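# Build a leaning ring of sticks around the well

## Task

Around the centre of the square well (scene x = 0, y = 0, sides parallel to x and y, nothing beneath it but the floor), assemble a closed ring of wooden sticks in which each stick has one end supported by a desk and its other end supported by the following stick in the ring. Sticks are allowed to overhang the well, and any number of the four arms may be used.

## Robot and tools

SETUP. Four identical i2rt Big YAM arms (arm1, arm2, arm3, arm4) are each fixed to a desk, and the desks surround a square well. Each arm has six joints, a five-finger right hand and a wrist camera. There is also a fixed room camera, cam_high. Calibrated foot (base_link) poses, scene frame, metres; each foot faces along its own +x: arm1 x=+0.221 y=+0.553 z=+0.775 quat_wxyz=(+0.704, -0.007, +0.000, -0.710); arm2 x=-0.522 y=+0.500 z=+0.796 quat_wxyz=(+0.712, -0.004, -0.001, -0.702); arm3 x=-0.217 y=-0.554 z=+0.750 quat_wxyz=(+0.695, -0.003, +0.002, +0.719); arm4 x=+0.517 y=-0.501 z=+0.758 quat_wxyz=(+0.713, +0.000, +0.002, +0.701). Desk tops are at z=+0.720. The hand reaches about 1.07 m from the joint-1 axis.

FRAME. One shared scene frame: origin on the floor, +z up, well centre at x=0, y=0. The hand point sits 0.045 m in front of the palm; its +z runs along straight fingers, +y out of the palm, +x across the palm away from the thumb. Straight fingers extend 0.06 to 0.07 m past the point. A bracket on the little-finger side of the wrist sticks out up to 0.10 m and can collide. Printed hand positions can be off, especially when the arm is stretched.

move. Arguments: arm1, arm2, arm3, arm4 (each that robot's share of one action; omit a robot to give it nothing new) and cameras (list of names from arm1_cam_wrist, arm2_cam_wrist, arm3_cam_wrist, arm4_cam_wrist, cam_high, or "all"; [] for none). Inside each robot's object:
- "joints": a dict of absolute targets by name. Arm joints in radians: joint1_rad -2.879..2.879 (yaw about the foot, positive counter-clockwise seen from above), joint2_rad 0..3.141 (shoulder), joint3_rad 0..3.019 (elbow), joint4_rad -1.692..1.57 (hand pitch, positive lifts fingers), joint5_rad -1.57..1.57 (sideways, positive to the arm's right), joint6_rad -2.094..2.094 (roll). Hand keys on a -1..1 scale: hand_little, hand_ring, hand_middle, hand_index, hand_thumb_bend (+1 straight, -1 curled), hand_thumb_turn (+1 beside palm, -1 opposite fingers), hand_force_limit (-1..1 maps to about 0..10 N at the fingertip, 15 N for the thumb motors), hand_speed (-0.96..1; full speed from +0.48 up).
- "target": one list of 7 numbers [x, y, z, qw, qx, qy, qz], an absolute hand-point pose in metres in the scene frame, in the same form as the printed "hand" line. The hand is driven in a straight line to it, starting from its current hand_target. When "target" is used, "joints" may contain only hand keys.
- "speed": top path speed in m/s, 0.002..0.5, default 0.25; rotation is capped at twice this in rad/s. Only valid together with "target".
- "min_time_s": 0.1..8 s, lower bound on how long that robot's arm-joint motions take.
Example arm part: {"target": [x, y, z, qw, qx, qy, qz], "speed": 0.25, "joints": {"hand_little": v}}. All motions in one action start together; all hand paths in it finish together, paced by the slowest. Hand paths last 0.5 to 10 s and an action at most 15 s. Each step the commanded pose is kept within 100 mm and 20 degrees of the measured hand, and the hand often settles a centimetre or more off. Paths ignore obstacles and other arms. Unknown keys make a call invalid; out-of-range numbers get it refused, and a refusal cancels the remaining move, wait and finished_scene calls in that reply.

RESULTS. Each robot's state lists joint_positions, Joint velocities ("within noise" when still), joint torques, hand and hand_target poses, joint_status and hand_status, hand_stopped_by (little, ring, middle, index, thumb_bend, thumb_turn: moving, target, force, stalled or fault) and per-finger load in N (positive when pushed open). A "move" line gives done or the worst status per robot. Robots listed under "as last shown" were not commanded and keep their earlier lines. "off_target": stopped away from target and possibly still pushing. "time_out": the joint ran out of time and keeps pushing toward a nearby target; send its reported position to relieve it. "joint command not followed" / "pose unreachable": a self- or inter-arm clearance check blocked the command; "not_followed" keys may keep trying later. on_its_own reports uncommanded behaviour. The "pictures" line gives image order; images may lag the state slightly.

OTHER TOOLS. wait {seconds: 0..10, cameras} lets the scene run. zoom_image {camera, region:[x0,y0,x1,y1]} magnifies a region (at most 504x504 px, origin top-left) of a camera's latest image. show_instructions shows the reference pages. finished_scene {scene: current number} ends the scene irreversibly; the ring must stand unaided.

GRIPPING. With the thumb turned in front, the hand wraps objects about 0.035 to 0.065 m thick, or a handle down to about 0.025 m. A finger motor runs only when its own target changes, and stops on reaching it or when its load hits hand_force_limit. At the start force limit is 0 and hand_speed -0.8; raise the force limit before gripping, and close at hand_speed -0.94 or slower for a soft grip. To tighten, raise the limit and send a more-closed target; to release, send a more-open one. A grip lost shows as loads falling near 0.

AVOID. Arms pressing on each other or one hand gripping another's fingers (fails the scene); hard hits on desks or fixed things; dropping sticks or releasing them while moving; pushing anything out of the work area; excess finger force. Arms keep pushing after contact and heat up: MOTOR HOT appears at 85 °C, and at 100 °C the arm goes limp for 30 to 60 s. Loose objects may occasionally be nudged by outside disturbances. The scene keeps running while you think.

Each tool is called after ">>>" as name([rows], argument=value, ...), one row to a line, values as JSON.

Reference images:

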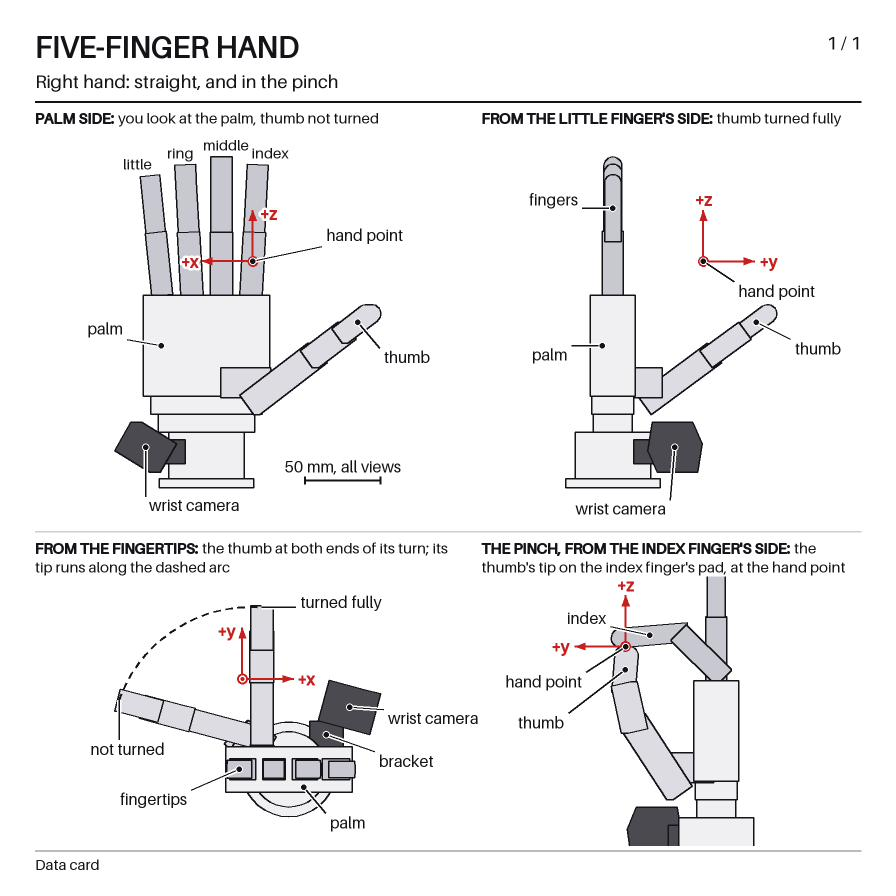

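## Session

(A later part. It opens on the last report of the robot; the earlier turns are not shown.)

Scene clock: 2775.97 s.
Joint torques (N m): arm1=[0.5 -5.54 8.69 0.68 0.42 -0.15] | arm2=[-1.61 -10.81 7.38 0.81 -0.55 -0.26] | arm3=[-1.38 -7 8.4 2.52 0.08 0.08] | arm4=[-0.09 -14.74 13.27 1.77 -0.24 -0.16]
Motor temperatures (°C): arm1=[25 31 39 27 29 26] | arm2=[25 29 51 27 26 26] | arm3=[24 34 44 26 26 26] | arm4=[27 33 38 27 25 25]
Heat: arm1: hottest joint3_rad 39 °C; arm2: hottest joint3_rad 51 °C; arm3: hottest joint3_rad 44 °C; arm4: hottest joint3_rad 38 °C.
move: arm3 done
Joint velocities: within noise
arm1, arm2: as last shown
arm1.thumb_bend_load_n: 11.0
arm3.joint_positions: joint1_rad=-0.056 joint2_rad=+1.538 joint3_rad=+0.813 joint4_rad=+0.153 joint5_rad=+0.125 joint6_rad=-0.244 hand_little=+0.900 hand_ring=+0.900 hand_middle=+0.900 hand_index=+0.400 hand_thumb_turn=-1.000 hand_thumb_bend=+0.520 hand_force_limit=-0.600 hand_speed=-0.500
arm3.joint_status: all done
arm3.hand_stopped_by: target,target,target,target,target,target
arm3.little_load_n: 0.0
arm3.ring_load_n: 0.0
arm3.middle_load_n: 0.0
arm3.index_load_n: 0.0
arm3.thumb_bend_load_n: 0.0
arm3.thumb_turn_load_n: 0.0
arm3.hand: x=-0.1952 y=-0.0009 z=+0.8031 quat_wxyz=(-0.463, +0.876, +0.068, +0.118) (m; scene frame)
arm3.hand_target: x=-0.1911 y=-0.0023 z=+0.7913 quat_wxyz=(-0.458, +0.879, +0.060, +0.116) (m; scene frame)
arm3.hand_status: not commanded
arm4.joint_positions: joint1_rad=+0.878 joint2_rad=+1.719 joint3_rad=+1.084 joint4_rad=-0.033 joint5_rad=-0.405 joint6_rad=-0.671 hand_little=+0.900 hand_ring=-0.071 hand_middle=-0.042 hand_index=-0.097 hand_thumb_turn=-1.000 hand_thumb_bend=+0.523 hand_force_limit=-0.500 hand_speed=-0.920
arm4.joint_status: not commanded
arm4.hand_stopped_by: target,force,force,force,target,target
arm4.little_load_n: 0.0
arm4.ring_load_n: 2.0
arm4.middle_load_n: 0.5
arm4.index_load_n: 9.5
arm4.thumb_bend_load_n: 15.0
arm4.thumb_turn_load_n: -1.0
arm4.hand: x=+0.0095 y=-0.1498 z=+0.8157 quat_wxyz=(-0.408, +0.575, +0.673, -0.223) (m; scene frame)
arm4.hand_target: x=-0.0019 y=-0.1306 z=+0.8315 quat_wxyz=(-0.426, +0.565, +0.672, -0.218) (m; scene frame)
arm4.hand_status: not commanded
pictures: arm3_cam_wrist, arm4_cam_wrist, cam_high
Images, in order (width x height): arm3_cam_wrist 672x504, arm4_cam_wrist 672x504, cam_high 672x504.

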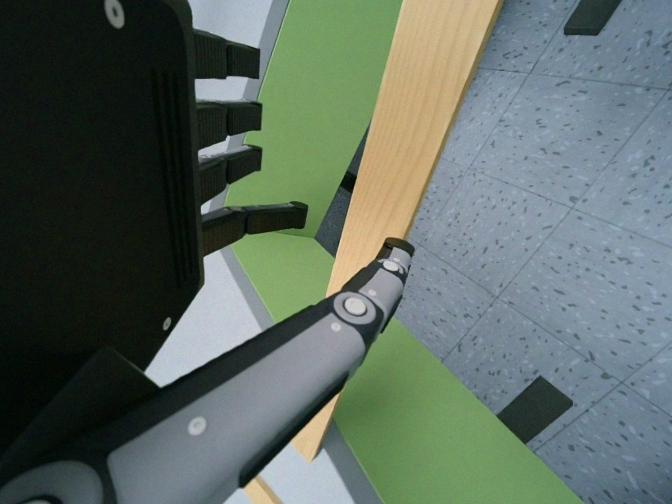

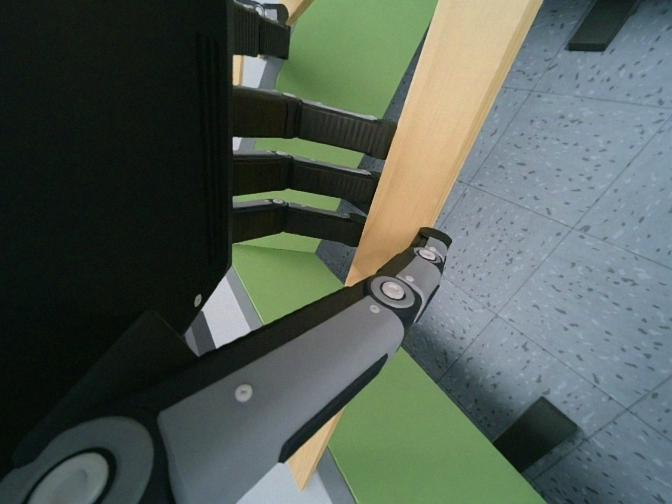

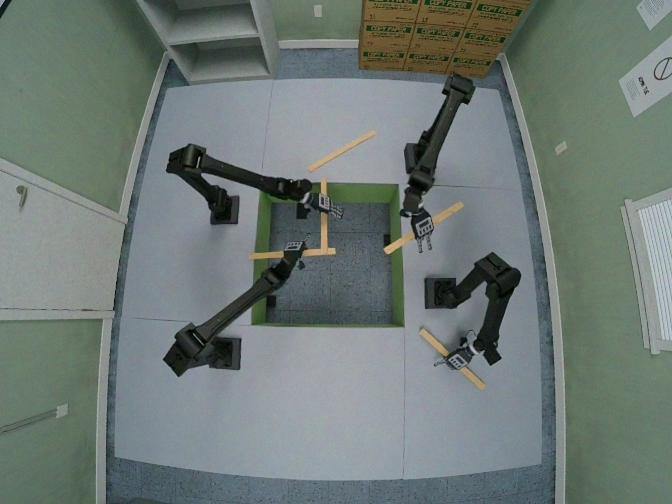

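>>> move(arm3={"joints": {"hand_thumb_bend": 0.75, "hand_index": 0.9, "hand_speed": -0.5}}, cameras=[])

>>> move(arm3={"target": [-0.191, -0.002, 0.83, 0.45779, -0.87943, -0.06027, -0.11578], "speed": 0.04}, cameras=["arm3_cam_wrist", "arm4_cam_wrist", "cam_high"])

>>> zoom_image(camera="cam_high", region=[280, 160, 380, 270])

Scene clock: 2787.07 s.
Joint torques (N m): arm1=[0.38 -5.66 8.76 0.73 0.39 -0.12] | arm2=[-1.61 -10.81 7.38 0.81 -0.55 -0.26] | arm3=[-1.38 -7 8.42 2.51 0.09 0.08] | arm4=[-0.09 -14.68 13.29 1.76 -0.24 -0.15]
Motor temperatures (°C): arm1=[25 31 39 27 29 26] | arm2=[25 29 51 27 26 26] | arm3=[24 34 43 26 26 26] | arm4=[27 32 38 27 25 25]
Heat: arm1: hottest joint3_rad 39 °C; arm2: hottest joint3_rad 51 °C; arm3: hottest joint3_rad 43 °C; arm4: hottest joint3_rad 38 °C.
move: arm3 done
Joint velocities: within noise
arm1, arm4: as last shown
arm1.ring_load_n: 2.5
arm1.middle_load_n: 2.5
arm1.index_load_n: 6.5
arm1.thumb_bend_load_n: 10.5
arm2.joint_positions: joint1_rad=+1.126 joint2_rad=+1.367 joint3_rad=+1.026 joint4_rad=-0.537 joint5_rad=-0.732 joint6_rad=-0.657 hand_little=+0.900 hand_ring=-0.049 hand_middle=+0.900 hand_index=-0.098 hand_thumb_turn=-1.000 hand_thumb_bend=+0.523 hand_force_limit=+0.400 hand_speed=-0.930
arm2.joint_status: not commanded
arm2.hand_stopped_by: target,force,target,force,target,target
arm2.little_load_n: 0.0
arm2.ring_load_n: 1.5
arm2.middle_load_n: 0.0
arm2.index_load_n: 7.0
arm2.thumb_bend_load_n: 11.0
arm2.thumb_turn_load_n: 0.0
arm2.hand: x=-0.0484 y=+0.4163 z=+0.9655 quat_wxyz=(-0.399, +0.765, -0.452, +0.227) (m; scene frame)
arm2.hand_target: x=-0.0519 y=+0.4200 z=+0.9699 quat_wxyz=(-0.400, +0.768, -0.443, +0.231) (m; scene frame)
arm2.hand_status: not commanded
arm3.joint_positions: joint1_rad=-0.056 joint2_rad=+1.538 joint3_rad=+0.813 joint4_rad=+0.153 joint5_rad=+0.125 joint6_rad=-0.244 hand_little=+0.900 hand_ring=+0.900 hand_middle=+0.900 hand_index=+0.900 hand_thumb_turn=-1.000 hand_thumb_bend=+0.750 hand_force_limit=-0.600 hand_speed=-0.500
arm3.joint_status: all done
arm3.hand_stopped_by: target,target,target,target,target,target
arm3.little_load_n: 0.0
arm3.ring_load_n: 0.0
arm3.middle_load_n: 0.0
arm3.index_load_n: 0.0
arm3.thumb_bend_load_n: 0.0
arm3.thumb_turn_load_n: 0.0
arm3.hand: x=-0.1952 y=-0.0009 z=+0.8031 quat_wxyz=(-0.463, +0.876, +0.068, +0.118) (m; scene frame)
arm3.hand_target: x=-0.1911 y=-0.0023 z=+0.7913 quat_wxyz=(-0.458, +0.879, +0.060, +0.116) (m; scene frame)
arm3.hand_status: not commanded
arm4.middle_load_n: 0.0
arm4.index_load_n: 9.0
arm4.thumb_turn_load_n: -0.5
pictures: none
No camera images: "cameras" was empty.

Scene clock: 2788.63 s.
Joint torques (N m): arm1=[0.91 -5.25 8.76 0.66 0.38 -0.14] | arm2=[-1.61 -10.81 7.38 0.83 -0.55 -0.26] | arm3=[-1.44 -8.88 12.4 1.4 0.08 0.07] | arm4=[-0.09 -14.8 13.27 1.72 -0.25 -0.15]
Motor temperatures (°C): arm1=[25 31 39 27 29 26] | arm2=[25 29 51 27 26 26] | arm3=[24 34 43 26 26 26] | arm4=[27 32 38 27 25 25]
Heat: arm1: hottest joint3_rad 39 °C; arm2: hottest joint3_rad 51 °C; arm3: hottest joint3_rad 43 °C; arm4: hottest joint3_rad 38 °C.
move: arm3 off_target
Joint velocities: within noise
arm1, arm2, arm4: as last shown
arm1.ring_load_n: 2.0
arm1.middle_load_n: 2.0
arm1.thumb_bend_load_n: 11.0
arm2.thumb_turn_load_n: -0.5
arm3.joint_positions: joint1_rad=-0.056 joint2_rad=+1.492 joint3_rad=+0.813 joint4_rad=+0.060 joint5_rad=+0.125 joint6_rad=-0.244 hand_little=+0.900 hand_ring=+0.900 hand_middle=+0.900 hand_index=+0.900 hand_thumb_turn=-1.000 hand_thumb_bend=+0.750 hand_force_limit=-0.600 hand_speed=-0.500
arm3.joint_status: not commanded
arm3.hand_stopped_by: target,target,target,target,target,target
arm3.little_load_n: 0.0
arm3.ring_load_n: 0.0
arm3.middle_load_n: -0.5
arm3.index_load_n: 0.5
arm3.thumb_bend_load_n: 0.0
arm3.thumb_turn_load_n: 0.0
arm3.hand: x=-0.1956 y=-0.0167 z=+0.8099 quat_wxyz=(-0.443, +0.886, +0.070, +0.116) (m; scene frame)
arm3.hand_target: x=-0.1909 y=-0.0027 z=+0.8302 quat_wxyz=(-0.458, +0.879, +0.060, +0.116) (m; scene frame)
arm3.hand_status: off_target (0.025 m and 2.2 deg from the pose sent, 0.027 m and 1.2 deg at the start)
arm4.ring_load_n: 2.5
arm4.thumb_turn_load_n: -1.0
pictures: arm3_cam_wrist, arm4_cam_wrist, cam_high
Images, in order (width x height): arm3_cam_wrist 672x504, arm4_cam_wrist 672x504, cam_high 672x504.

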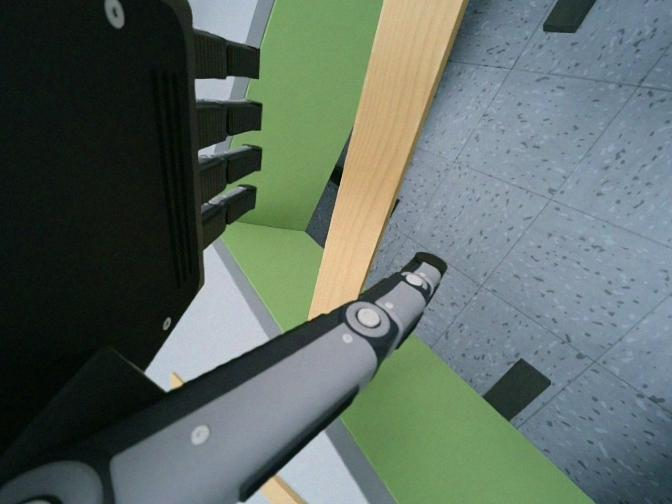

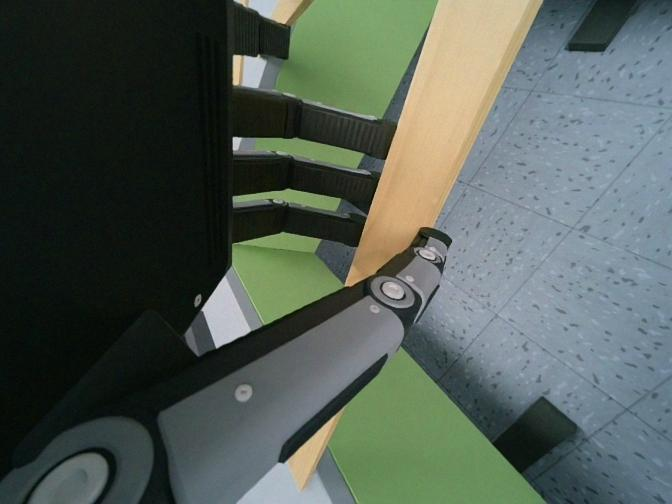

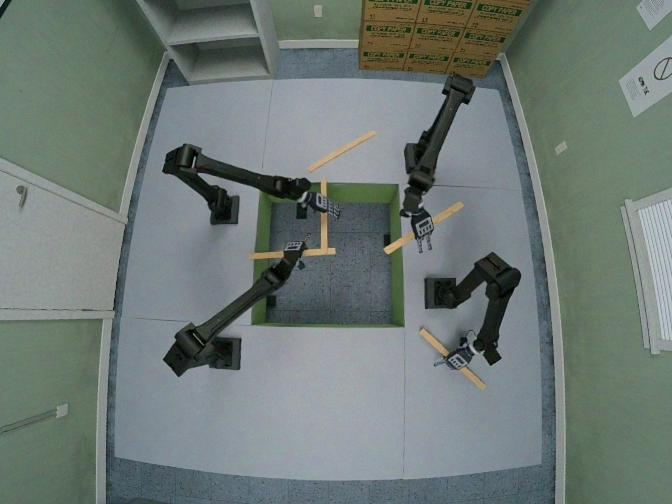

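Scaled by 4.582 from the camera's 672x504 image, which has a finer 960x720 frame.

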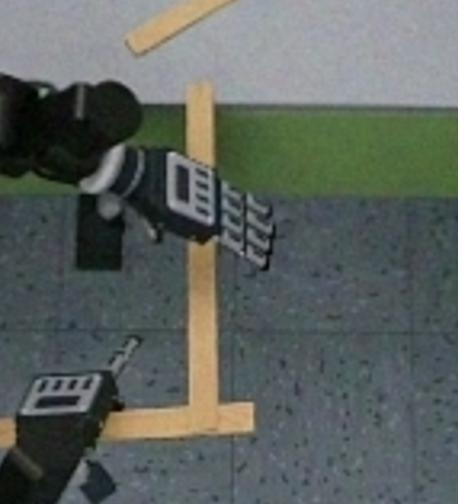

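>>> move(arm3={"target": [-0.195, -0.04, 0.92, 0.45779, -0.87943, -0.06027, -0.11578], "speed": 0.1}, cameras=[])

>>> move(arm3={"target": [-0.50, -0.11, 0.965, 0.46173, -0.88701, -0.00465, 0.00242], "speed": 0.25}, cameras=["arm4_cam_wrist", "cam_high"])

>>> zoom_image(camera="cam_high", region=[240, 150, 420, 285])

Scene clock: 2796.57 s.
Joint torques (N m): arm1=[0.56 -4.84 8.68 0.62 0.44 -0.13] | arm2=[-1.61 -10.75 7.38 0.81 -0.55 -0.26] | arm3=[-0.79 -6.36 14.64 1.42 0.31 0.08] | arm4=[-0.09 -14.8 13.29 1.77 -0.24 -0.17]
Motor temperatures (°C): arm1=[25 31 39 27 29 26] | arm2=[25 29 51 27 26 26] | arm3=[24 34 44 26 26 26] | arm4=[27 32 38 27 25 25]
Heat: arm1: hottest joint3_rad 39 °C; arm2: hottest joint3_rad 51 °C; arm3: hottest joint3_rad 44 °C; arm4: hottest joint3_rad 38 °C.
move: arm3 off_target
Joint velocities: within noise
arm1, arm2, arm4: as last shown
arm1.index_load_n: 6.0
arm1.thumb_bend_load_n: 10.5
arm2.ring_load_n: 2.0
arm2.thumb_turn_load_n: 0.0
arm3.joint_positions: joint1_rad=-0.056 joint2_rad=+1.255 joint3_rad=+0.847 joint4_rad=-0.215 joint5_rad=+0.125 joint6_rad=-0.241 hand_little=+0.900 hand_ring=+0.900 hand_middle=+0.900 hand_index=+0.900 hand_thumb_turn=-1.000 hand_thumb_bend=+0.750 hand_force_limit=-0.600 hand_speed=-0.500
arm3.joint_status: not commanded
arm3.hand_stopped_by: target,target,target,target,target,target
arm3.little_load_n: 0.0
arm3.ring_load_n: 0.0
arm3.middle_load_n: 0.0
arm3.index_load_n: 0.0
arm3.thumb_bend_load_n: 0.0
arm3.thumb_turn_load_n: 0.0
arm3.hand: x=-0.1967 y=-0.0545 z=+0.8960 quat_wxyz=(-0.441, +0.887, +0.069, +0.115) (m; scene frame)
arm3.hand_target: x=-0.1950 y=-0.0409 z=+0.9201 quat_wxyz=(-0.458, +0.879, +0.060, +0.116) (m; scene frame)
arm3.hand_status: off_target (0.028 m and 2.4 deg from the pose sent, 0.112 m and 2.2 deg at the start)
pictures: none
No camera images: "cameras" was empty.

Scene clock: 2798.83 s.
Joint torques (N m): arm1=[1.08 -5.77 8.76 0.66 0.43 -0.15] | arm2=[-1.61 -10.81 7.38 0.81 -0.55 -0.26] | arm3=[-0.21 -4.95 15.28 1.16 0.57 0.1] | arm4=[-0.09 -14.74 13.3 1.73 -0.24 -0.16]
Motor temperatures (°C): arm1=[25 31 39 27 29 26] | arm2=[25 29 51 27 26 26] | arm3=[24 34 44 26 26 26] | arm4=[27 32 38 27 25 25]
Heat: arm1: hottest joint3_rad 39 °C; arm2: hottest joint3_rad 51 °C; arm3: hottest joint3_rad 44 °C; arm4: hottest joint3_rad 38 °C.
move: arm3 off_target
Joint velocities: within noise
arm1.joint_positions: joint1_rad=+2.045 joint2_rad=+1.298 joint3_rad=+0.424 joint4_rad=-0.259 joint5_rad=+0.874 joint6_rad=+1.009 hand_little=+0.900 hand_ring=-0.071 hand_middle=-0.041 hand_index=-0.085 hand_thumb_turn=-1.000 hand_thumb_bend=+0.522 hand_force_limit=-0.600 hand_speed=-0.920
arm1.joint_status: not commanded
arm1.hand_stopped_by: target,force,force,force,target,target
arm1.little_load_n: 0.0
arm1.ring_load_n: 2.0
arm1.middle_load_n: 2.0
arm1.index_load_n: 6.0
arm1.thumb_bend_load_n: 10.5
arm1.thumb_turn_load_n: 0.0
arm1.hand: x=+0.5648 y=+0.6064 z=+0.7624 quat_wxyz=(-0.170, +0.357, -0.815, +0.424) (m; scene frame)
arm1.hand_target: x=+0.5786 y=+0.6078 z=+0.7751 quat_wxyz=(-0.180, +0.347, -0.816, +0.425) (m; scene frame)
arm1.hand_status: not commanded
arm2, arm4: as last shown
arm2.ring_load_n: 1.5
arm2.thumb_bend_load_n: 11.5
arm3.joint_positions: joint1_rad=+0.632 joint2_rad=+1.253 joint3_rad=+0.998 joint4_rad=-0.480 joint5_rad=+0.525 joint6_rad=+0.403 hand_little=+0.900 hand_ring=+0.900 hand_middle=+0.900 hand_index=+0.900 hand_thumb_turn=-1.000 hand_thumb_bend=+0.750 hand_force_limit=-0.600 hand_speed=-0.500
arm3.joint_status: not commanded
arm3.hand_stopped_by: target,target,target,target,target,target
arm3.little_load_n: 0.0
arm3.ring_load_n: 0.0
arm3.middle_load_n: 0.0
arm3.index_load_n: 0.0
arm3.thumb_bend_load_n: 0.0
arm3.thumb_turn_load_n: 0.0
arm3.hand: x=-0.4889 y=-0.1213 z=+0.9498 quat_wxyz=(-0.455, +0.890, +0.012, +0.005) (m; scene frame)
arm3.hand_target: x=-0.4995 y=-0.1108 z=+0.9649 quat_wxyz=(-0.462, +0.887, +0.005, -0.003) (m; scene frame)
arm3.hand_status: off_target (0.022 m and 1.4 deg from the pose sent, 0.316 m and 15.6 deg at the start)
arm4.little_load_n: -0.5
arm4.thumb_turn_load_n: -0.5
pictures: arm4_cam_wrist, cam_high
Images, in order (width x height): arm4_cam_wrist 672x504, cam_high 672x504.

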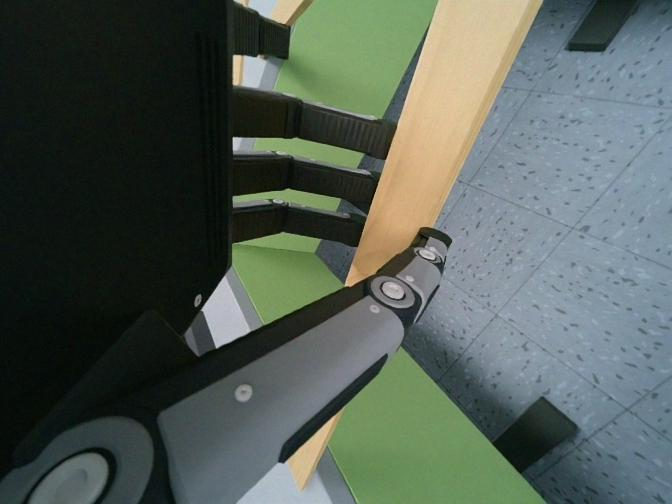

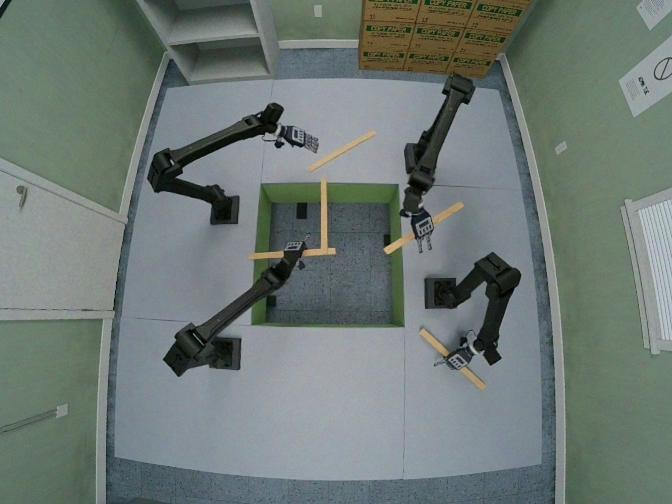

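Scaled by 2.800 from the camera's 672x504 image, which has a finer 960x720 frame.

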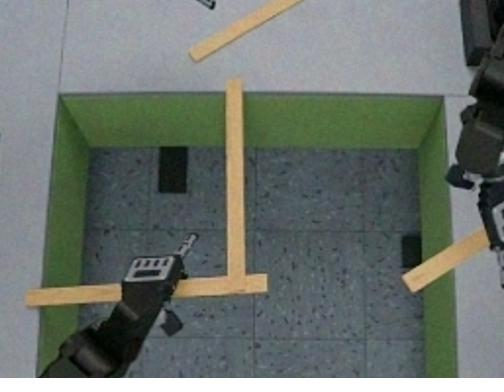

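>>> zoom_image(camera="cam_high", region=[280, 160, 380, 270])

>>> zoom_image(camera="cam_high", region=[300, 225, 350, 275])

Scaled by 4.582 from the camera's 672x504 image, which has a finer 960x720 frame.

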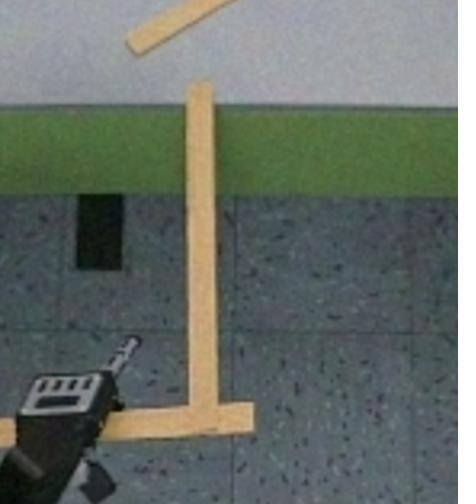

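Scaled by 10.080 from the camera's 672x504 image, which has a finer 960x720 frame.

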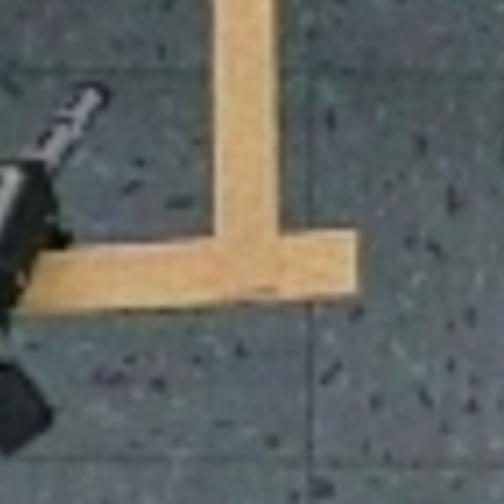

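>>> move(arm3={"target": [-0.30, -0.05, 0.95, 0.45779, -0.87943, -0.06027, -0.11578], "speed": 0.25}, cameras=[])

>>> move(arm3={"target": [-0.191, -0.006, 0.87, 0.45779, -0.87943, -0.06027, -0.11578], "speed": 0.12}, cameras=["arm3_cam_wrist", "cam_high"])

>>> zoom_image(camera="cam_high", region=[280, 160, 380, 270])

Scene clock: 2902.33 s.
Joint torques (N m): arm1=[1.14 -5.42 8.54 0.69 0.43 -0.11] | arm2=[-1.61 -10.81 7.38 0.83 -0.55 -0.26] | arm3=[-1.03 -6.01 10.28 2.4 0.2 -0.14] | arm4=[-0.03 -14.68 13.27 1.74 -0.24 -0.16]
Motor temperatures (°C): arm1=[25 31 39 27 29 26] | arm2=[25 29 51 27 26 26] | arm3=[24 33 50 26 26 26] | arm4=[27 32 39 27 25 25]
Heat: arm1: hottest joint3_rad 39 °C; arm2: hottest joint3_rad 51 °C; arm3: hottest joint3_rad 50 °C; arm4: hottest joint3_rad 39 °C.
move: arm3 done
Joint velocities: within noise
arm1, arm2, arm4: as last shown
arm3.joint_positions: joint1_rad=+0.219 joint2_rad=+1.231 joint3_rad=+0.974 joint4_rad=-0.372 joint5_rad=+0.356 joint6_rad=-0.058 hand_little=+0.900 hand_ring=+0.900 hand_middle=+0.900 hand_index=+0.900 hand_thumb_turn=-1.000 hand_thumb_bend=+0.750 hand_force_limit=-0.600 hand_speed=-0.500
arm3.joint_status: not commanded
arm3.hand_stopped_by: target,target,target,target,target,target
arm3.little_load_n: 0.0
arm3.ring_load_n: 0.0
arm3.middle_load_n: -0.5
arm3.index_load_n: 0.0
arm3.thumb_bend_load_n: 0.0
arm3.thumb_turn_load_n: 0.0
arm3.hand: x=-0.3028 y=-0.0510 z=+0.9534 quat_wxyz=(-0.457, +0.880, +0.057, +0.114) (m; scene frame)
arm3.hand_target: x=-0.2999 y=-0.0501 z=+0.9500 quat_wxyz=(-0.458, +0.879, +0.060, +0.116) (m; scene frame)
arm3.hand_status: done (0.005 m and 0.4 deg from the pose sent, 0.202 m and 14.0 deg at the start)
arm4.little_load_n: 0.0
arm4.ring_load_n: 2.0
arm4.middle_load_n: -0.5
arm4.index_load_n: 9.5
pictures: none
No camera images: "cameras" was empty.

Scene clock: 2904.27 s.
Joint torques (N m): arm1=[0.73 -5.36 8.64 0.72 0.42 -0.14] | arm2=[-1.61 -10.75 7.38 0.81 -0.56 -0.26] | arm3=[-0.97 -6.18 9.83 2.55 0.1 -0.11] | arm4=[-0.09 -14.68 13.27 1.74 -0.24 -0.16]
Motor temperatures (°C): arm1=[25 31 39 27 29 26] | arm2=[25 29 51 27 26 26] | arm3=[24 33 50 26 26 26] | arm4=[27 32 39 27 25 25]
Heat: arm1: hottest joint3_rad 39 °C; arm2: hottest joint3_rad 51 °C; arm3: hottest joint3_rad 50 °C; arm4: hottest joint3_rad 39 °C.
move: arm3 off_target
Joint velocities: within noise
arm1, arm2, arm4: as last shown
arm1.thumb_turn_load_n: 0.5
arm2.middle_load_n: -0.5
arm2.thumb_bend_load_n: 11.0
arm2.thumb_turn_load_n: -0.5
arm3.joint_positions: joint1_rad=-0.060 joint2_rad=+1.387 joint3_rad=+0.899 joint4_rad=-0.087 joint5_rad=+0.124 joint6_rad=-0.222 hand_little=+0.900 hand_ring=+0.900 hand_middle=+0.900 hand_index=+0.900 hand_thumb_turn=-1.000 hand_thumb_bend=+0.750 hand_force_limit=-0.600 hand_speed=-0.500
arm3.joint_status: not commanded
arm3.hand_stopped_by: target,target,target,target,target,target
arm3.little_load_n: 0.0
arm3.ring_load_n: 0.0
arm3.middle_load_n: 0.0
arm3.index_load_n: 0.0
arm3.thumb_bend_load_n: 0.0
arm3.thumb_turn_load_n: 0.0
arm3.hand: x=-0.1948 y=-0.0072 z=+0.8808 quat_wxyz=(-0.463, +0.877, +0.057, +0.113) (m; scene frame)
arm3.hand_target: x=-0.1910 y=-0.0063 z=+0.8701 quat_wxyz=(-0.458, +0.880, +0.060, +0.116) (m; scene frame)
arm3.hand_status: off_target (0.012 m and 0.8 deg from the pose sent, 0.147 m and 0.4 deg at the start)
arm4.middle_load_n: 0.0
arm4.thumb_turn_load_n: -1.0
pictures: arm3_cam_wrist, cam_high
Images, in order (width x height): arm3_cam_wrist 672x504, cam_high 672x504.

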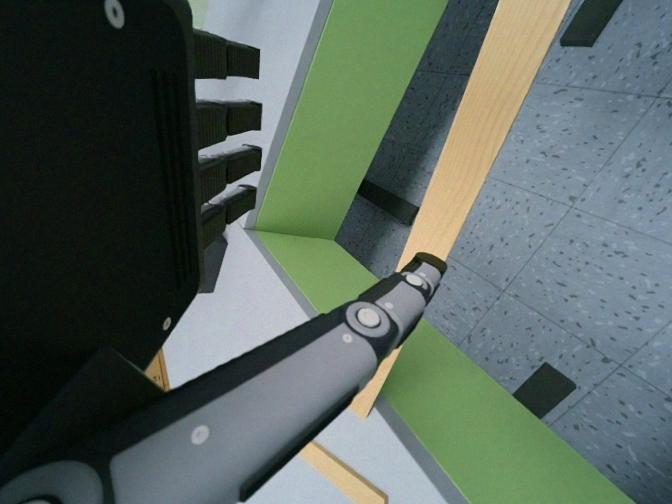

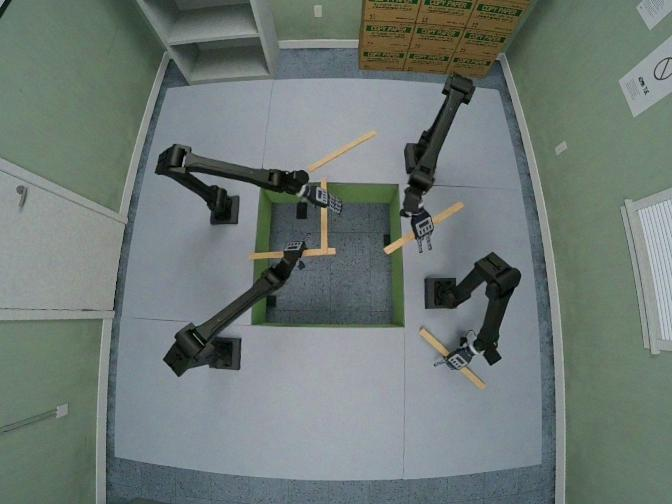

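Scaled by 4.582 from the camera's 672x504 image, which has a finer 960x720 frame.

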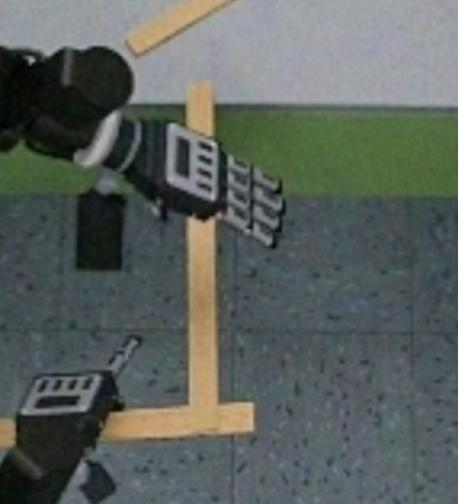

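>>> move(arm3={"target": [-0.191, -0.004, 0.792, 0.45779, -0.87943, -0.06027, -0.11578], "speed": 0.05}, cameras=["arm3_cam_wrist"])

Scene clock: 2912.13 s.
Joint torques (N m): arm1=[0.26 -5.36 8.7 0.59 0.42 -0.19] | arm2=[-1.61 -10.81 7.38 0.81 -0.55 -0.26] | arm3=[-1.08 -6.95 8.39 2.51 0.11 -0.13] | arm4=[-0.15 -14.86 13.26 1.74 -0.24 -0.16]
Motor temperatures (°C): arm1=[25 31 39 27 29 26] | arm2=[25 29 51 27 26 26] | arm3=[24 34 50 26 26 26] | arm4=[27 32 39 27 25 25]
Heat: arm1: hottest joint3_rad 39 °C; arm2: hottest joint3_rad 51 °C; arm3: hottest joint3_rad 50 °C; arm4: hottest joint3_rad 39 °C.
move: arm3 off_target
Joint velocities: within noise
arm1, arm2, arm4: as last shown
arm1.thumb_turn_load_n: 0.0
arm2.thumb_turn_load_n: 0.0
arm3.joint_positions: joint1_rad=-0.060 joint2_rad=+1.531 joint3_rad=+0.809 joint4_rad=+0.151 joint5_rad=+0.124 joint6_rad=-0.222 hand_little=+0.900 hand_ring=+0.900 hand_middle=+0.900 hand_index=+0.900 hand_thumb_turn=-1.000 hand_thumb_bend=+0.750 hand_force_limit=-0.600 hand_speed=-0.500
arm3.joint_status: not commanded
arm3.hand_stopped_by: target,target,target,target,target,target
arm3.little_load_n: 0.0
arm3.ring_load_n: 0.0
arm3.middle_load_n: 0.0
arm3.index_load_n: 0.0
arm3.thumb_bend_load_n: 0.0
arm3.thumb_turn_load_n: 0.0
arm3.hand: x=-0.1945 y=-0.0024 z=+0.8045 quat_wxyz=(-0.465, +0.876, +0.057, +0.114) (m; scene frame)
arm3.hand_target: x=-0.1910 y=-0.0043 z=+0.7923 quat_wxyz=(-0.458, +0.879, +0.060, +0.116) (m; scene frame)
arm3.hand_status: off_target (0.013 m and 1.0 deg from the pose sent, 0.089 m and 0.8 deg at the start)
pictures: arm3_cam_wrist
Images, in order (width x height): arm3_cam_wrist 672x504.

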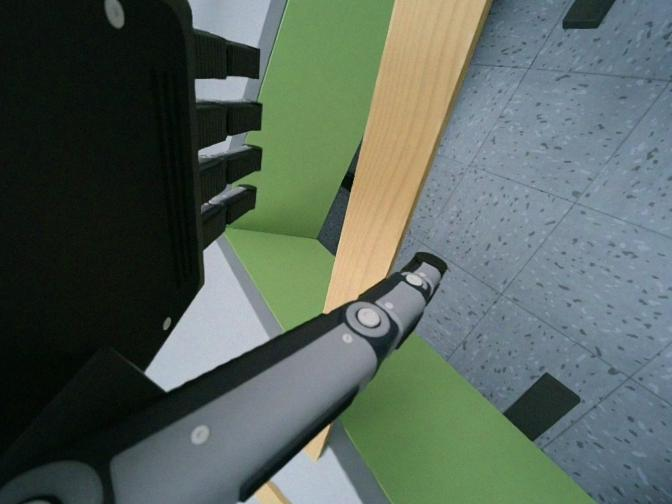

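>>> move(arm3={"joints": {"hand_thumb_bend": 0.52, "hand_index": 0.2, "hand_middle": 0.2, "hand_ring": 0.2, "hand_force_limit": -0.5, "hand_speed": -0.7}}, cameras=["arm3_cam_wrist"])

>>> move(arm3={"joints": {"hand_index": -0.15, "hand_middle": -0.05, "hand_ring": -0.07, "hand_force_limit": -0.7, "hand_speed": -0.9}}, cameras=["arm3_cam_wrist", "arm4_cam_wrist", "cam_high"])

>>> zoom_image(camera="cam_high", region=[280, 160, 380, 270])

Scene clock: 2919.07 s.
Joint torques (N m): arm1=[0.85 -5.42 8.54 0.61 0.37 -0.12] | arm2=[-1.61 -10.81 7.36 0.81 -0.55 -0.26] | arm3=[-1.08 -6.95 8.38 2.52 0.11 -0.12] | arm4=[-0.03 -14.74 13.26 1.73 -0.24 -0.16]
Motor temperatures (°C): arm1=[25 31 39 27 29 26] | arm2=[25 29 51 27 26 26] | arm3=[24 34 50 26 26 26] | arm4=[27 32 39 27 25 25]
Heat: arm1: hottest joint3_rad 39 °C; arm2: hottest joint3_rad 51 °C; arm3: hottest joint3_rad 50 °C; arm4: hottest joint3_rad 39 °C.
move: arm3 done
Joint velocities: within noise
arm1, arm2: as last shown
arm2.middle_load_n: 0.0
arm3.joint_positions: joint1_rad=-0.060 joint2_rad=+1.531 joint3_rad=+0.809 joint4_rad=+0.151 joint5_rad=+0.124 joint6_rad=-0.222 hand_little=+0.900 hand_ring=+0.200 hand_middle=+0.200 hand_index=+0.200 hand_thumb_turn=-1.000 hand_thumb_bend=+0.520 hand_force_limit=-0.500 hand_speed=-0.700
arm3.joint_status: all done
arm3.hand_stopped_by: target,target,target,target,target,target
arm3.little_load_n: 0.0
arm3.ring_load_n: 0.0
arm3.middle_load_n: 0.0
arm3.index_load_n: 0.0
arm3.thumb_bend_load_n: 0.5
arm3.thumb_turn_load_n: 0.5
arm3.hand: x=-0.1945 y=-0.0024 z=+0.8046 quat_wxyz=(-0.465, +0.876, +0.057, +0.114) (m; scene frame)
arm3.hand_target: x=-0.1910 y=-0.0043 z=+0.7923 quat_wxyz=(-0.458, +0.879, +0.060, +0.116) (m; scene frame)
arm3.hand_status: not commanded
arm4.joint_positions: joint1_rad=+0.878 joint2_rad=+1.719 joint3_rad=+1.084 joint4_rad=-0.033 joint5_rad=-0.405 joint6_rad=-0.671 hand_little=+0.900 hand_ring=-0.071 hand_middle=-0.042 hand_index=-0.097 hand_thumb_turn=-1.000 hand_thumb_bend=+0.523 hand_force_limit=-0.500 hand_speed=-0.920
arm4.joint_status: not commanded
arm4.hand_stopped_by: target,force,force,force,target,target
arm4.little_load_n: 0.0
arm4.ring_load_n: 2.5
arm4.middle_load_n: 0.5
arm4.index_load_n: 9.5
arm4.thumb_bend_load_n: 15.0
arm4.thumb_turn_load_n: -0.5
arm4.hand: x=+0.0095 y=-0.1498 z=+0.8157 quat_wxyz=(-0.408, +0.575, +0.673, -0.223) (m; scene frame)
arm4.hand_target: x=-0.0019 y=-0.1306 z=+0.8315 quat_wxyz=(-0.426, +0.565, +0.672, -0.218) (m; scene frame)
arm4.hand_status: not commanded
pictures: arm3_cam_wrist
Images, in order (width x height): arm3_cam_wrist 672x504.

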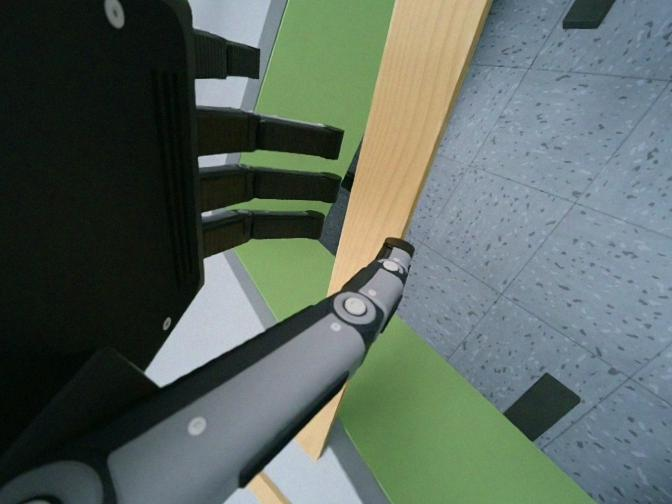

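Scene clock: 2920.80 s.
Joint torques (N m): arm1=[0.15 -5.42 8.68 0.64 0.41 -0.13] | arm2=[-1.61 -10.75 7.38 0.83 -0.55 -0.26] | arm3=[-1.03 -6.89 8.38 2.52 0.11 -0.12] | arm4=[-0.09 -14.8 13.26 1.73 -0.24 -0.16]
Motor temperatures (°C): arm1=[25 31 39 27 29 26] | arm2=[25 29 51 27 26 26] | arm3=[24 34 50 26 26 26] | arm4=[27 32 39 27 25 25]
Heat: arm1: hottest joint3_rad 39 °C; arm2: hottest joint3_rad 51 °C; arm3: hottest joint3_rad 50 °C; arm4: hottest joint3_rad 39 °C.
move: arm3 done
Joint velocities: within noise
arm1, arm4: as last shown
arm1.middle_load_n: 2.5
arm2.joint_positions: joint1_rad=+1.126 joint2_rad=+1.367 joint3_rad=+1.026 joint4_rad=-0.537 joint5_rad=-0.732 joint6_rad=-0.657 hand_little=+0.900 hand_ring=-0.049 hand_middle=+0.900 hand_index=-0.098 hand_thumb_turn=-1.000 hand_thumb_bend=+0.523 hand_force_limit=+0.400 hand_speed=-0.930
arm2.joint_status: not commanded
arm2.hand_stopped_by: target,force,target,force,target,target
arm2.little_load_n: 0.0
arm2.ring_load_n: 1.5
arm2.middle_load_n: 0.0
arm2.index_load_n: 7.0
arm2.thumb_bend_load_n: 11.5
arm2.thumb_turn_load_n: 0.0
arm2.hand: x=-0.0484 y=+0.4163 z=+0.9655 quat_wxyz=(-0.399, +0.765, -0.452, +0.227) (m; scene frame)
arm2.hand_target: x=-0.0519 y=+0.4200 z=+0.9699 quat_wxyz=(-0.400, +0.768, -0.443, +0.231) (m; scene frame)
arm2.hand_status: not commanded
arm3.joint_positions: joint1_rad=-0.060 joint2_rad=+1.531 joint3_rad=+0.809 joint4_rad=+0.151 joint5_rad=+0.124 joint6_rad=-0.222 hand_little=+0.900 hand_ring=-0.070 hand_middle=-0.050 hand_index=-0.150 hand_thumb_turn=-1.000 hand_thumb_bend=+0.520 hand_force_limit=-0.700 hand_speed=-0.900
arm3.joint_status: all done
arm3.hand_stopped_by: target,target,target,target,target,target
arm3.little_load_n: 0.0
arm3.ring_load_n: 0.0
arm3.middle_load_n: 0.0
arm3.index_load_n: 0.0
arm3.thumb_bend_load_n: 0.0
arm3.thumb_turn_load_n: 0.0
arm3.hand: x=-0.1945 y=-0.0024 z=+0.8046 quat_wxyz=(-0.465, +0.876, +0.057, +0.114) (m; scene frame)
arm3.hand_target: x=-0.1910 y=-0.0043 z=+0.7923 quat_wxyz=(-0.458, +0.879, +0.060, +0.116) (m; scene frame)
arm3.hand_status: not commanded
arm4.ring_load_n: 2.0
arm4.middle_load_n: 0.0
arm4.hand: x=+0.0095 y=-0.1498 z=+0.8157 quat_wxyz=(-0.408, +0.574, +0.674, -0.223) (m; scene frame)
pictures: arm3_cam_wrist, arm4_cam_wrist, cam_high
Images, in order (width x height): arm3_cam_wrist 672x504, arm4_cam_wrist 672x504, cam_high 672x504.

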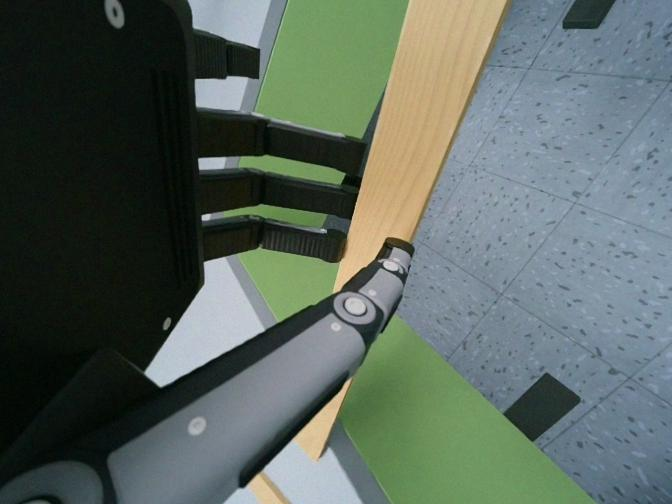

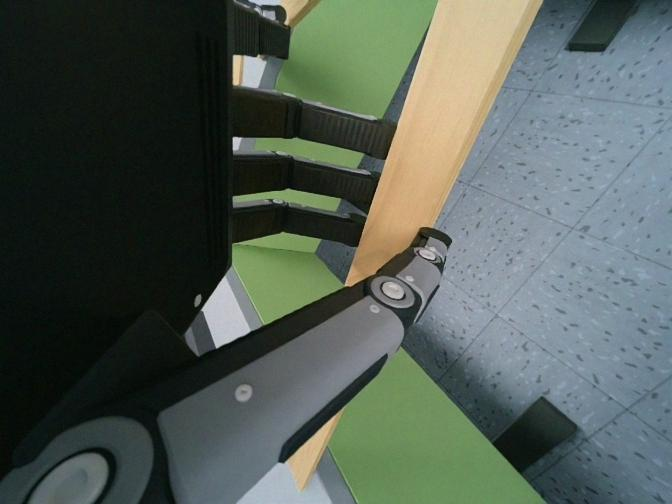

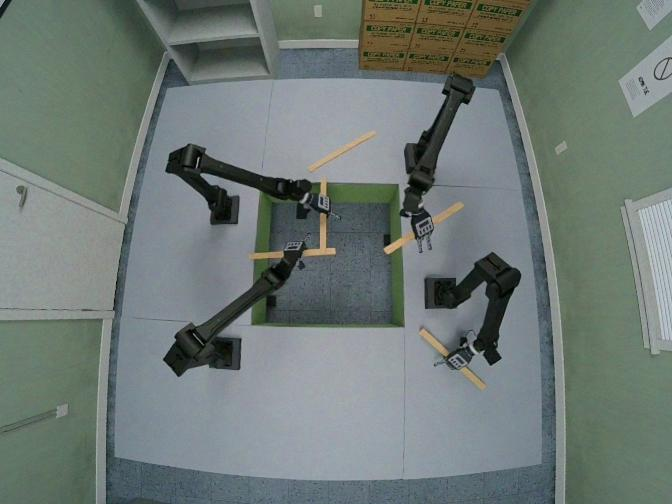

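Scaled by 4.582 from the camera's 672x504 image, which has a finer 960x720 frame.

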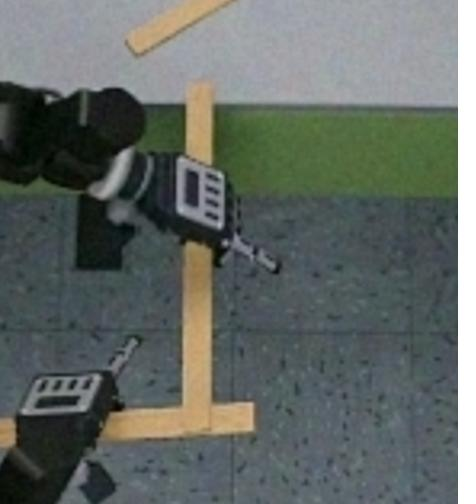

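>>> move(arm3={"joints": {"hand_index": -0.19, "hand_middle": -0.1, "hand_ring": -0.11, "hand_force_limit": -0.5, "hand_speed": -0.92}}, cameras=["arm3_cam_wrist", "cam_high"])

>>> zoom_image(camera="cam_high", region=[280, 160, 380, 270])

Scene clock: 2930.40 s.
Joint torques (N m): arm1=[1.08 -5.13 8.66 0.43 0.43 -0.12] | arm2=[-1.61 -10.81 7.38 0.81 -0.55 -0.26] | arm3=[-1.08 -6.89 8.38 2.5 0.11 -0.12] | arm4=[-0.09 -14.74 13.29 1.76 -0.25 -0.16]
Motor temperatures (°C): arm1=[25 31 39 27 29 26] | arm2=[25 29 51 27 26 26] | arm3=[24 34 49 26 26 26] | arm4=[27 32 39 27 25 25]
Heat: arm1: hottest joint3_rad 39 °C; arm2: hottest joint3_rad 51 °C; arm3: hottest joint3_rad 49 °C; arm4: hottest joint3_rad 39 °C.
move: arm3 done
Joint velocities: within noise
arm1, arm2, arm4: as last shown
arm1.middle_load_n: 2.0
arm2.thumb_bend_load_n: 11.0
arm3.joint_positions: joint1_rad=-0.060 joint2_rad=+1.531 joint3_rad=+0.809 joint4_rad=+0.151 joint5_rad=+0.124 joint6_rad=-0.222 hand_little=+0.900 hand_ring=-0.110 hand_middle=-0.100 hand_index=-0.190 hand_thumb_turn=-1.000 hand_thumb_bend=+0.520 hand_force_limit=-0.500 hand_speed=-0.920
arm3.joint_status: all done
arm3.hand_stopped_by: target,target,target,target,target,target
arm3.little_load_n: 0.0
arm3.ring_load_n: 0.0
arm3.middle_load_n: 0.0
arm3.index_load_n: 0.0
arm3.thumb_bend_load_n: 0.0
arm3.thumb_turn_load_n: 0.0
arm3.hand: x=-0.1945 y=-0.0024 z=+0.8046 quat_wxyz=(-0.465, +0.876, +0.057, +0.114) (m; scene frame)
arm3.hand_target: x=-0.1910 y=-0.0043 z=+0.7923 quat_wxyz=(-0.458, +0.879, +0.060, +0.116) (m; scene frame)
arm3.hand_status: not commanded
arm4.ring_load_n: 2.5
arm4.index_load_n: 9.0
arm4.thumb_turn_load_n: -1.0
arm4.hand: x=+0.0095 y=-0.1498 z=+0.8157 quat_wxyz=(-0.408, +0.574, +0.674, -0.222) (m; scene frame)
pictures: arm3_cam_wrist, cam_high
Images, in order (width x height): arm3_cam_wrist 672x504, cam_high 672x504.

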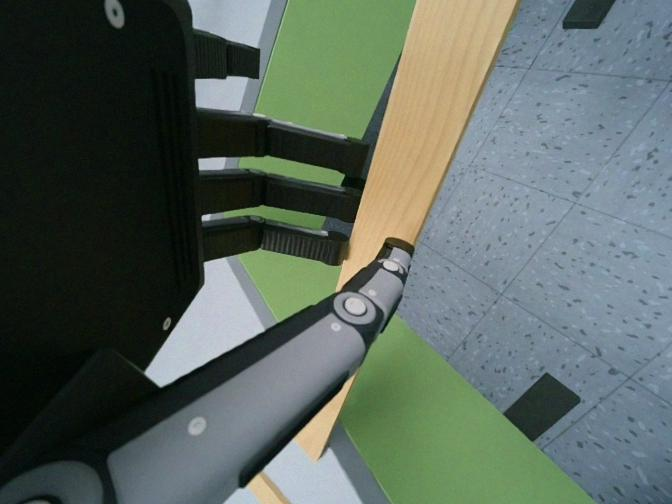

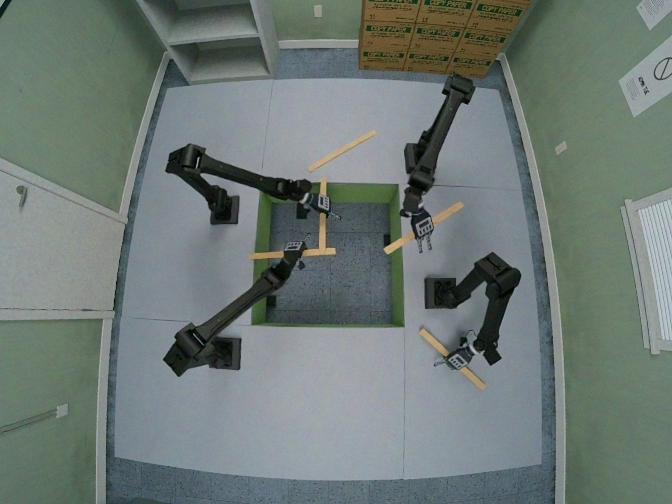

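Scaled by 4.582 from the camera's 672x504 image, which has a finer 960x720 frame.

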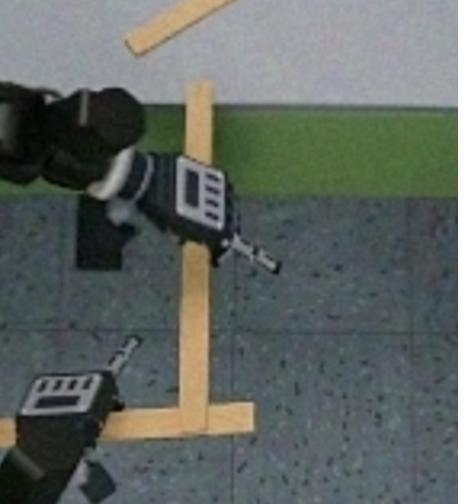

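>>> move(arm3={"joints": {"hand_index": 0.1, "hand_middle": 0.1, "hand_ring": 0.1, "hand_thumb_bend": 0.62, "hand_speed": -0.6}}, cameras=[])

>>> move(arm3={"target": [-0.191, -0.007, 0.785, 0.45779, -0.87943, -0.06027, -0.11578], "speed": 0.03}, cameras=["arm3_cam_wrist"])

Scene clock: 2943.00 s.
Joint torques (N m): arm1=[0.97 -5.19 8.64 0.68 0.4 -0.12] | arm2=[-1.61 -10.75 7.38 0.81 -0.55 -0.26] | arm3=[-1.08 -6.89 8.38 2.5 0.11 -0.12] | arm4=[-0.09 -14.74 13.27 1.73 -0.24 -0.15]
Motor temperatures (°C): arm1=[25 31 39 27 29 26] | arm2=[25 29 51 27 26 26] | arm3=[24 34 48 26 26 26] | arm4=[27 32 39 27 25 25]
Heat: arm1: hottest joint3_rad 39 °C; arm2: hottest joint3_rad 51 °C; arm3: hottest joint3_rad 48 °C; arm4: hottest joint3_rad 39 °C.
move: arm3 done
Joint velocities: within noise
arm1, arm2, arm4: as last shown
arm2.thumb_bend_load_n: 11.5
arm3.joint_positions: joint1_rad=-0.060 joint2_rad=+1.531 joint3_rad=+0.809 joint4_rad=+0.151 joint5_rad=+0.124 joint6_rad=-0.222 hand_little=+0.900 hand_ring=+0.100 hand_middle=+0.100 hand_index=+0.100 hand_thumb_turn=-1.000 hand_thumb_bend=+0.620 hand_force_limit=-0.500 hand_speed=-0.600
arm3.joint_status: all done
arm3.hand_stopped_by: target,target,target,target,target,target
arm3.little_load_n: 0.0
arm3.ring_load_n: 0.0
arm3.middle_load_n: 0.0
arm3.index_load_n: 0.0
arm3.thumb_bend_load_n: 0.0
arm3.thumb_turn_load_n: 0.0
arm3.hand: x=-0.1945 y=-0.0024 z=+0.8046 quat_wxyz=(-0.465, +0.876, +0.057, +0.114) (m; scene frame)
arm3.hand_target: x=-0.1910 y=-0.0043 z=+0.7923 quat_wxyz=(-0.458, +0.879, +0.060, +0.116) (m; scene frame)
arm3.hand_status: not commanded
arm4.ring_load_n: 2.0
arm4.thumb_turn_load_n: -0.5
pictures: none
No camera images: "cameras" was empty.

Scene clock: 2943.97 s.
Joint torques (N m): arm1=[0.56 -5.42 8.68 0.53 0.41 -0.16] | arm2=[-1.61 -10.81 7.36 0.81 -0.55 -0.26] | arm3=[-1.03 -6.89 8.13 2.56 0.1 -0.12] | arm4=[-0.03 -14.74 13.29 1.72 -0.24 -0.16]
Motor temperatures (°C): arm1=[25 31 39 27 29 26] | arm2=[25 29 51 27 26 26] | arm3=[24 34 48 26 26 26] | arm4=[27 32 39 27 25 25]
Heat: arm1: hottest joint3_rad 39 °C; arm2: hottest joint3_rad 51 °C; arm3: hottest joint3_rad 48 °C; arm4: hottest joint3_rad 39 °C.
move: arm3 off_target
Joint velocities: within noise
arm1.joint_positions: joint1_rad=+2.045 joint2_rad=+1.298 joint3_rad=+0.424 joint4_rad=-0.259 joint5_rad=+0.874 joint6_rad=+1.009 hand_little=+0.900 hand_ring=-0.071 hand_middle=-0.041 hand_index=-0.085 hand_thumb_turn=-1.000 hand_thumb_bend=+0.522 hand_force_limit=-0.600 hand_speed=-0.920
arm1.joint_status: not commanded
arm1.hand_stopped_by: target,force,force,force,target,target
arm1.little_load_n: 0.0
arm1.ring_load_n: 2.0
arm1.middle_load_n: 2.0
arm1.index_load_n: 6.0
arm1.thumb_bend_load_n: 10.5
arm1.thumb_turn_load_n: 0.5
arm1.hand: x=+0.5648 y=+0.6064 z=+0.7624 quat_wxyz=(-0.170, +0.357, -0.815, +0.424) (m; scene frame)
arm1.hand_target: x=+0.5786 y=+0.6078 z=+0.7751 quat_wxyz=(-0.180, +0.347, -0.816, +0.425) (m; scene frame)
arm1.hand_status: not commanded
arm2, arm4: as last shown
arm2.thumb_bend_load_n: 11.0
arm3.joint_positions: joint1_rad=-0.060 joint2_rad=+1.538 joint3_rad=+0.795 joint4_rad=+0.174 joint5_rad=+0.124 joint6_rad=-0.222 hand_little=+0.900 hand_ring=+0.100 hand_middle=+0.100 hand_index=+0.100 hand_thumb_turn=-1.000 hand_thumb_bend=+0.620 hand_force_limit=-0.500 hand_speed=-0.600
arm3.joint_status: not commanded
arm3.hand_stopped_by: target,target,target,target,target,target
arm3.little_load_n: 0.0
arm3.ring_load_n: 0.0
arm3.middle_load_n: 0.0
arm3.index_load_n: 0.0
arm3.thumb_bend_load_n: 0.0
arm3.thumb_turn_load_n: 0.0
arm3.hand: x=-0.1946 y=-0.0046 z=+0.7986 quat_wxyz=(-0.466, +0.876, +0.057, +0.114) (m; scene frame)
arm3.hand_target: x=-0.1910 y=-0.0073 z=+0.7853 quat_wxyz=(-0.458, +0.879, +0.060, +0.116) (m; scene frame)
arm3.hand_status: off_target (0.014 m and 1.1 deg from the pose sent, 0.020 m and 1.0 deg at the start)
arm4.index_load_n: 9.5
arm4.thumb_turn_load_n: -1.0
pictures: arm3_cam_wrist
Images, in order (width x height): arm3_cam_wrist 672x504.

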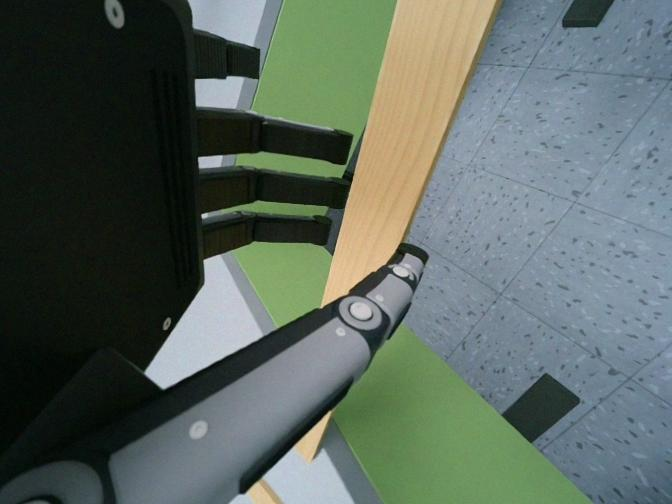

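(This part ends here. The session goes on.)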